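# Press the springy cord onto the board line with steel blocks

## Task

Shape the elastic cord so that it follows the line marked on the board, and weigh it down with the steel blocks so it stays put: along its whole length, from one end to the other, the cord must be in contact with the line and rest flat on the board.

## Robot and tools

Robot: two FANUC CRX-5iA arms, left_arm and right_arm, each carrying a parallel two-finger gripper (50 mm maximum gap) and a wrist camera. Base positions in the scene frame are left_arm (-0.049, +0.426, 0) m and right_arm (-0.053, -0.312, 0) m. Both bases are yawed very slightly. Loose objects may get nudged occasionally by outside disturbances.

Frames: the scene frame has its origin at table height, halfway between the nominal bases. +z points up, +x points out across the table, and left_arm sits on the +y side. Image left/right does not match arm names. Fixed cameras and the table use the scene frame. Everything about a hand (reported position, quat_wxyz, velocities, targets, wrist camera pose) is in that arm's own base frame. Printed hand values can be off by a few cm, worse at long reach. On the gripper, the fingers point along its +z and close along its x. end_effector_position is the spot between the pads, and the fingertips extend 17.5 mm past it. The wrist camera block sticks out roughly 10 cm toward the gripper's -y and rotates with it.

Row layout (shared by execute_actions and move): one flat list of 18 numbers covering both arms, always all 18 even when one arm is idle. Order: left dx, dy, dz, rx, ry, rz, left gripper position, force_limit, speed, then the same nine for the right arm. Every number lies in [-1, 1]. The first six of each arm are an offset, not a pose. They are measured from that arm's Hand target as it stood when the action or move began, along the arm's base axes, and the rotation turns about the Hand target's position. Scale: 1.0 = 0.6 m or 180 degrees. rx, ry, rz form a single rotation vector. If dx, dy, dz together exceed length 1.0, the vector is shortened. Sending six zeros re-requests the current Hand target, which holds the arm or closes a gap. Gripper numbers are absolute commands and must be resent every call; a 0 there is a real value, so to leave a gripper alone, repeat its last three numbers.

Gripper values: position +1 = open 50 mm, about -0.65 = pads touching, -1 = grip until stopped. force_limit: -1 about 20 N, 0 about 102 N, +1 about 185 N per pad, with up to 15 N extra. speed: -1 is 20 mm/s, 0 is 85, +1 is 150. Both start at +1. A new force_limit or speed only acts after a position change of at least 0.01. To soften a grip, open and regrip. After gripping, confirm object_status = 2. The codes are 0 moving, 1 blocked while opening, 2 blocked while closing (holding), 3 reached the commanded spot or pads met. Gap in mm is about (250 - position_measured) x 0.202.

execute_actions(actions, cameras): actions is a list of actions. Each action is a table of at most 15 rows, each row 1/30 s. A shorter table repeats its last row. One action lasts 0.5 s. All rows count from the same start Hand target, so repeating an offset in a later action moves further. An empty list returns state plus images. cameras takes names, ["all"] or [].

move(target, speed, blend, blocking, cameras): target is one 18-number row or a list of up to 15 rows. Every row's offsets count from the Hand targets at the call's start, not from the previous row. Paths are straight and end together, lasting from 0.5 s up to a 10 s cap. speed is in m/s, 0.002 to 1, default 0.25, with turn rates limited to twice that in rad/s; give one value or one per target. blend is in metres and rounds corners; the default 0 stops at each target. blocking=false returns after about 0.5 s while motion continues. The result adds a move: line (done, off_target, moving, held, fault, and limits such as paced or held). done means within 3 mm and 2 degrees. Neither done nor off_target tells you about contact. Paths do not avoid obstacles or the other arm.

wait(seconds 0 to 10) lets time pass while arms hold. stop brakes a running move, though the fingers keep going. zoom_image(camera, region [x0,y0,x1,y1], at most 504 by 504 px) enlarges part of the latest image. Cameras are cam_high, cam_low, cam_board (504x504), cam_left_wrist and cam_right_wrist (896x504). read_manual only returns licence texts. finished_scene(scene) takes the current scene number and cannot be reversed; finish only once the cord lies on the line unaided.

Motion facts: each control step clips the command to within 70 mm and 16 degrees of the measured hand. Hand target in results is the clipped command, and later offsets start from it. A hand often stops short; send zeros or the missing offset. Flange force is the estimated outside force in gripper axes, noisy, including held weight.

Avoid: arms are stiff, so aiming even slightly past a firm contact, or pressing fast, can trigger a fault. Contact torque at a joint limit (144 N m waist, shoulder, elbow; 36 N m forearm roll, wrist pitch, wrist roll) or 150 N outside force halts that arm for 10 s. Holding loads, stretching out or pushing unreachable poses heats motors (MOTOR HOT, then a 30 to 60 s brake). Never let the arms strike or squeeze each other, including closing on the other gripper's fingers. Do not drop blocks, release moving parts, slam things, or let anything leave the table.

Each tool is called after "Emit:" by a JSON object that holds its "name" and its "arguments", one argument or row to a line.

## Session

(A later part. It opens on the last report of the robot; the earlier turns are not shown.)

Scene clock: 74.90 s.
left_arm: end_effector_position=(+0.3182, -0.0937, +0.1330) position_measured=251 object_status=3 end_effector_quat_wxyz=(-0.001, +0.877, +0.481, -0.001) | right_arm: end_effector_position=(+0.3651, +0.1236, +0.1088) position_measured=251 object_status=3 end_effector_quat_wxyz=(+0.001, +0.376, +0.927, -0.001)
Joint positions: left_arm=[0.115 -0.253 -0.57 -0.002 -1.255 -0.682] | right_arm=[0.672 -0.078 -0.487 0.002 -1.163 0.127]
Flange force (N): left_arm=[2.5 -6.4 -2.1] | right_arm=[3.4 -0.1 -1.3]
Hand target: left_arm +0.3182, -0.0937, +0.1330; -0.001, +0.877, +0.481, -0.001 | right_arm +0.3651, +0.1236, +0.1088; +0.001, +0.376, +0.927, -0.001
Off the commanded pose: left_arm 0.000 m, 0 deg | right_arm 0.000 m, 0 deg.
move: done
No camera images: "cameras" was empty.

Emit:
{"name": "move", "arguments": {
  "target": [
    [0,0,0,0,0,0,-1,-0.8,-0.9,0.0902,0.0472,0,0,0,0,-1,-0.8,-0.9],
    [0,0,0,0,0,0,-1,-0.8,-0.9,0.0902,0.0472,-0.1363,0,0,0,-1,-0.8,-0.9]
  ],
  "speed": [0.2,0.08],
  "cameras": ["cam_board","cam_right_wrist"]
}}

Emit:
{"name": "zoom_image", "arguments": {
  "camera": "cam_board",
  "region": [90, 190, 190, 290]
}}

Scene clock: 77.57 s.
left_arm: end_effector_position=(+0.3182, -0.0937, +0.1330) position_measured=251 object_status=3 end_effector_quat_wxyz=(-0.001, +0.877, +0.481, -0.001) | right_arm: end_effector_position=(+0.4192, +0.1519, +0.0270) position_measured=251 object_status=3 end_effector_quat_wxyz=(+0.001, +0.376, +0.927, -0.001)
Joint positions: left_arm=[0.115 -0.253 -0.57 -0.002 -1.255 -0.682] | right_arm=[0.645 0.182 -0.43 0.003 -0.959 0.153]
Flange force (N): left_arm=[3.4 -6.4 -2.2] | right_arm=[2.8 -0.6 -1.4]
Hand target: left_arm +0.3182, -0.0937, +0.1330; -0.001, +0.877, +0.481, -0.001 | right_arm +0.4192, +0.1519, +0.0270; +0.001, +0.376, +0.927, -0.001
Off the commanded pose: left_arm 0.000 m, 0 deg | right_arm 0.000 m, 0 deg.
move: done
Images, in order (width x height): cam_board 504x504, cam_right_wrist 896x504.

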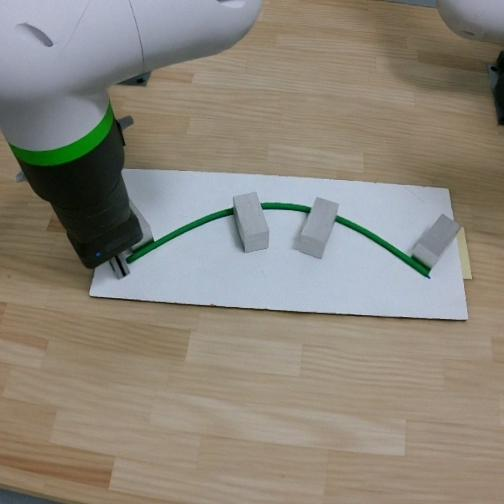

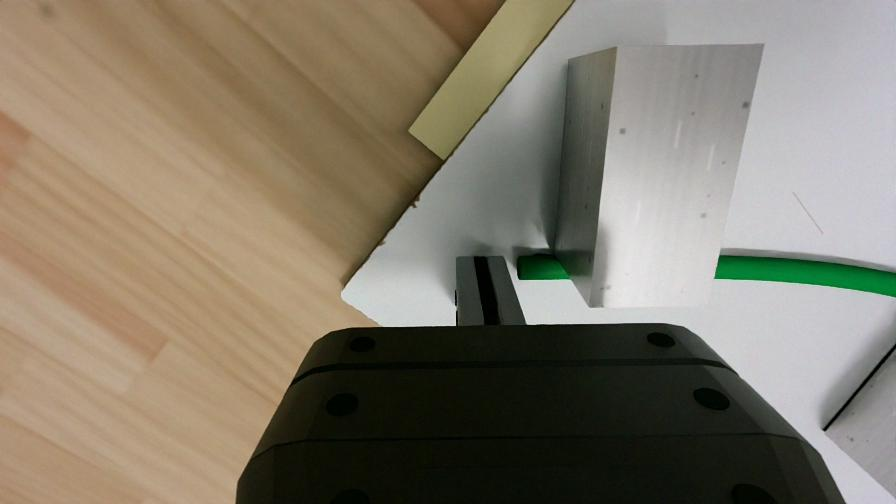

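Scaled by 5.040.

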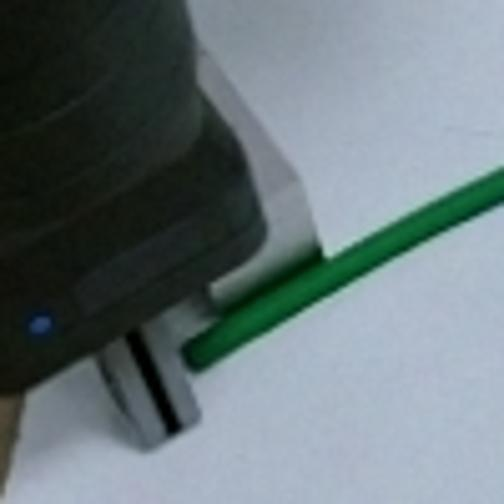

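Emit:
{"name": "move", "arguments": {
  "target": [0,0,0,0,0,0,-1,-0.8,-0.9,-0.0066,0.0063,0,0,0,0,-1,-0.8,-0.9],
  "speed": 0.015,
  "cameras": ["cam_board","cam_right_wrist"]
}}

Emit:
{"name": "zoom_image", "arguments": {
  "camera": "cam_board",
  "region": [90, 190, 190, 290]
}}

Emit:
{"name": "zoom_image", "arguments": {
  "camera": "cam_board",
  "region": [280, 180, 460, 300]
}}

Scene clock: 78.93 s.
left_arm: end_effector_position=(+0.3182, -0.0937, +0.1330) position_measured=251 object_status=3 end_effector_quat_wxyz=(-0.001, +0.877, +0.481, -0.001) | right_arm: end_effector_position=(+0.4153, +0.1557, +0.0270) position_measured=251 object_status=3 end_effector_quat_wxyz=(+0.001, +0.376, +0.927, -0.001)
Joint positions: left_arm=[0.115 -0.253 -0.57 -0.002 -1.255 -0.682] | right_arm=[0.658 0.177 -0.437 0.003 -0.958 0.141]
Flange force (N): left_arm=[3.6 -5.5 -1.5] | right_arm=[1.9 -0.3 -1.5]
Hand target: left_arm +0.3182, -0.0937, +0.1330; -0.001, +0.877, +0.481, -0.001 | right_arm +0.4153, +0.1557, +0.0270; +0.001, +0.376, +0.927, -0.001
Off the commanded pose: left_arm 0.000 m, 0 deg | right_arm 0.000 m, 0 deg.
move: done
Images, in order (width x height): cam_board 504x504, cam_right_wrist 896x504.

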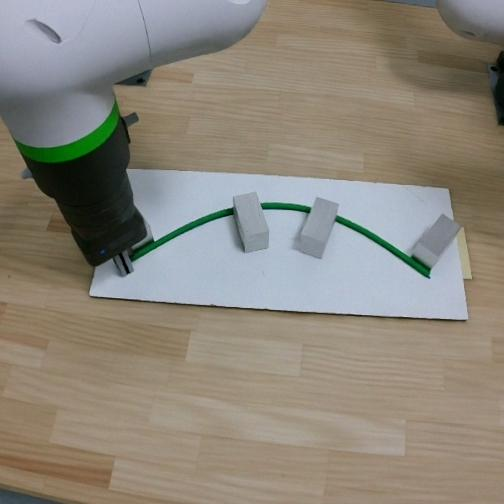

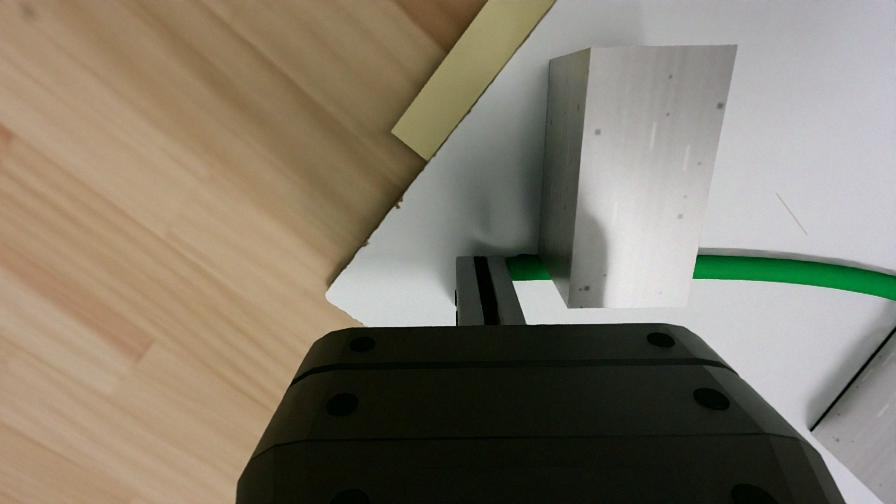

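Scaled by 5.040.

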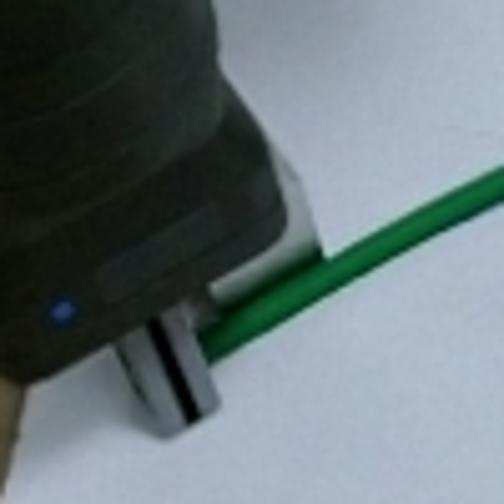

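Scaled by 2.800.

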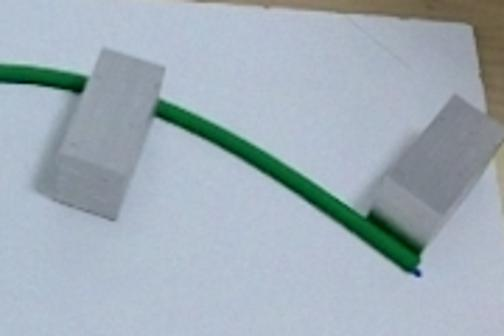

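Emit:
{"name": "move", "arguments": {
  "target": [
    [0,0,0,0,0,0,-1,-0.8,-0.9,0.01,-0.01,0,0,0,0,-1,-0.8,-0.9],
    [0,0,0,0,0,0,-1,-0.8,-0.9,0.01,-0.01,0.13,0,0,0,-1,-0.8,-0.9],
    [0,0,0,0,0,0,-1,-0.8,-0.9,-0.15,-0.2,0.2,0,0,0,-1,-0.8,-0.9]
  ],
  "speed": [0.03,0.15,0.3],
  "cameras": ["cam_board"]
}}

Emit:
{"name": "zoom_image", "arguments": {
  "camera": "cam_board",
  "region": [100, 180, 280, 300]
}}

Emit:
{"name": "zoom_image", "arguments": {
  "camera": "cam_board",
  "region": [280, 180, 460, 300]
}}

Scene clock: 82.27 s.
left_arm: end_effector_position=(+0.3182, -0.0937, +0.1330) position_measured=251 object_status=3 end_effector_quat_wxyz=(-0.001, +0.877, +0.481, -0.001) | right_arm: end_effector_position=(+0.3253, +0.0357, +0.1470) position_measured=251 object_status=3 end_effector_quat_wxyz=(+0.001, +0.376, +0.927, -0.001)
Joint positions: left_arm=[0.115 -0.253 -0.57 -0.002 -1.255 -0.682] | right_arm=[0.52 -0.281 -0.558 0.002 -1.293 0.279]
Flange force (N): left_arm=[3.7 -6.6 -1.4] | right_arm=[2.9 2.2 -0.7]
Hand target: left_arm +0.3182, -0.0937, +0.1330; -0.001, +0.877, +0.481, -0.001 | right_arm +0.3253, +0.0357, +0.1470; +0.001, +0.376, +0.927, -0.001
Off the commanded pose: left_arm 0.000 m, 0 deg | right_arm 0.000 m, 0 deg.
move: done
Images, in order (width x height): cam_board 504x504.

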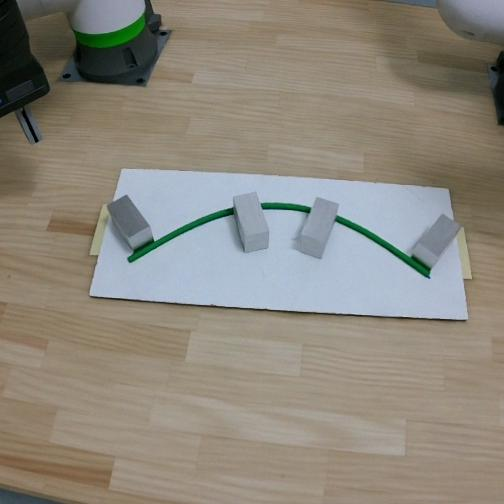

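Scaled by 2.800.

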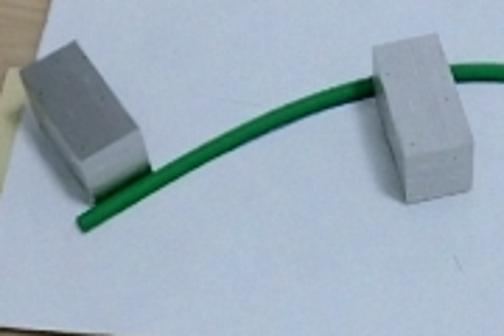

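Scaled by 2.800.

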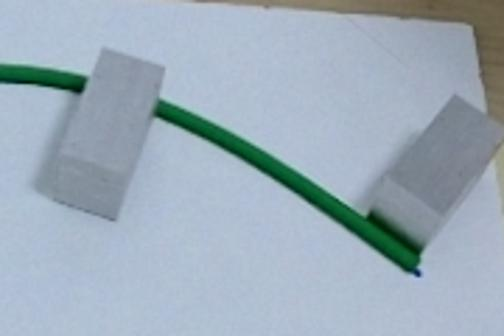

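Emit:
{"name": "finished_scene", "arguments": {
  "scene": 2
}}

The scene is finished: the task was done.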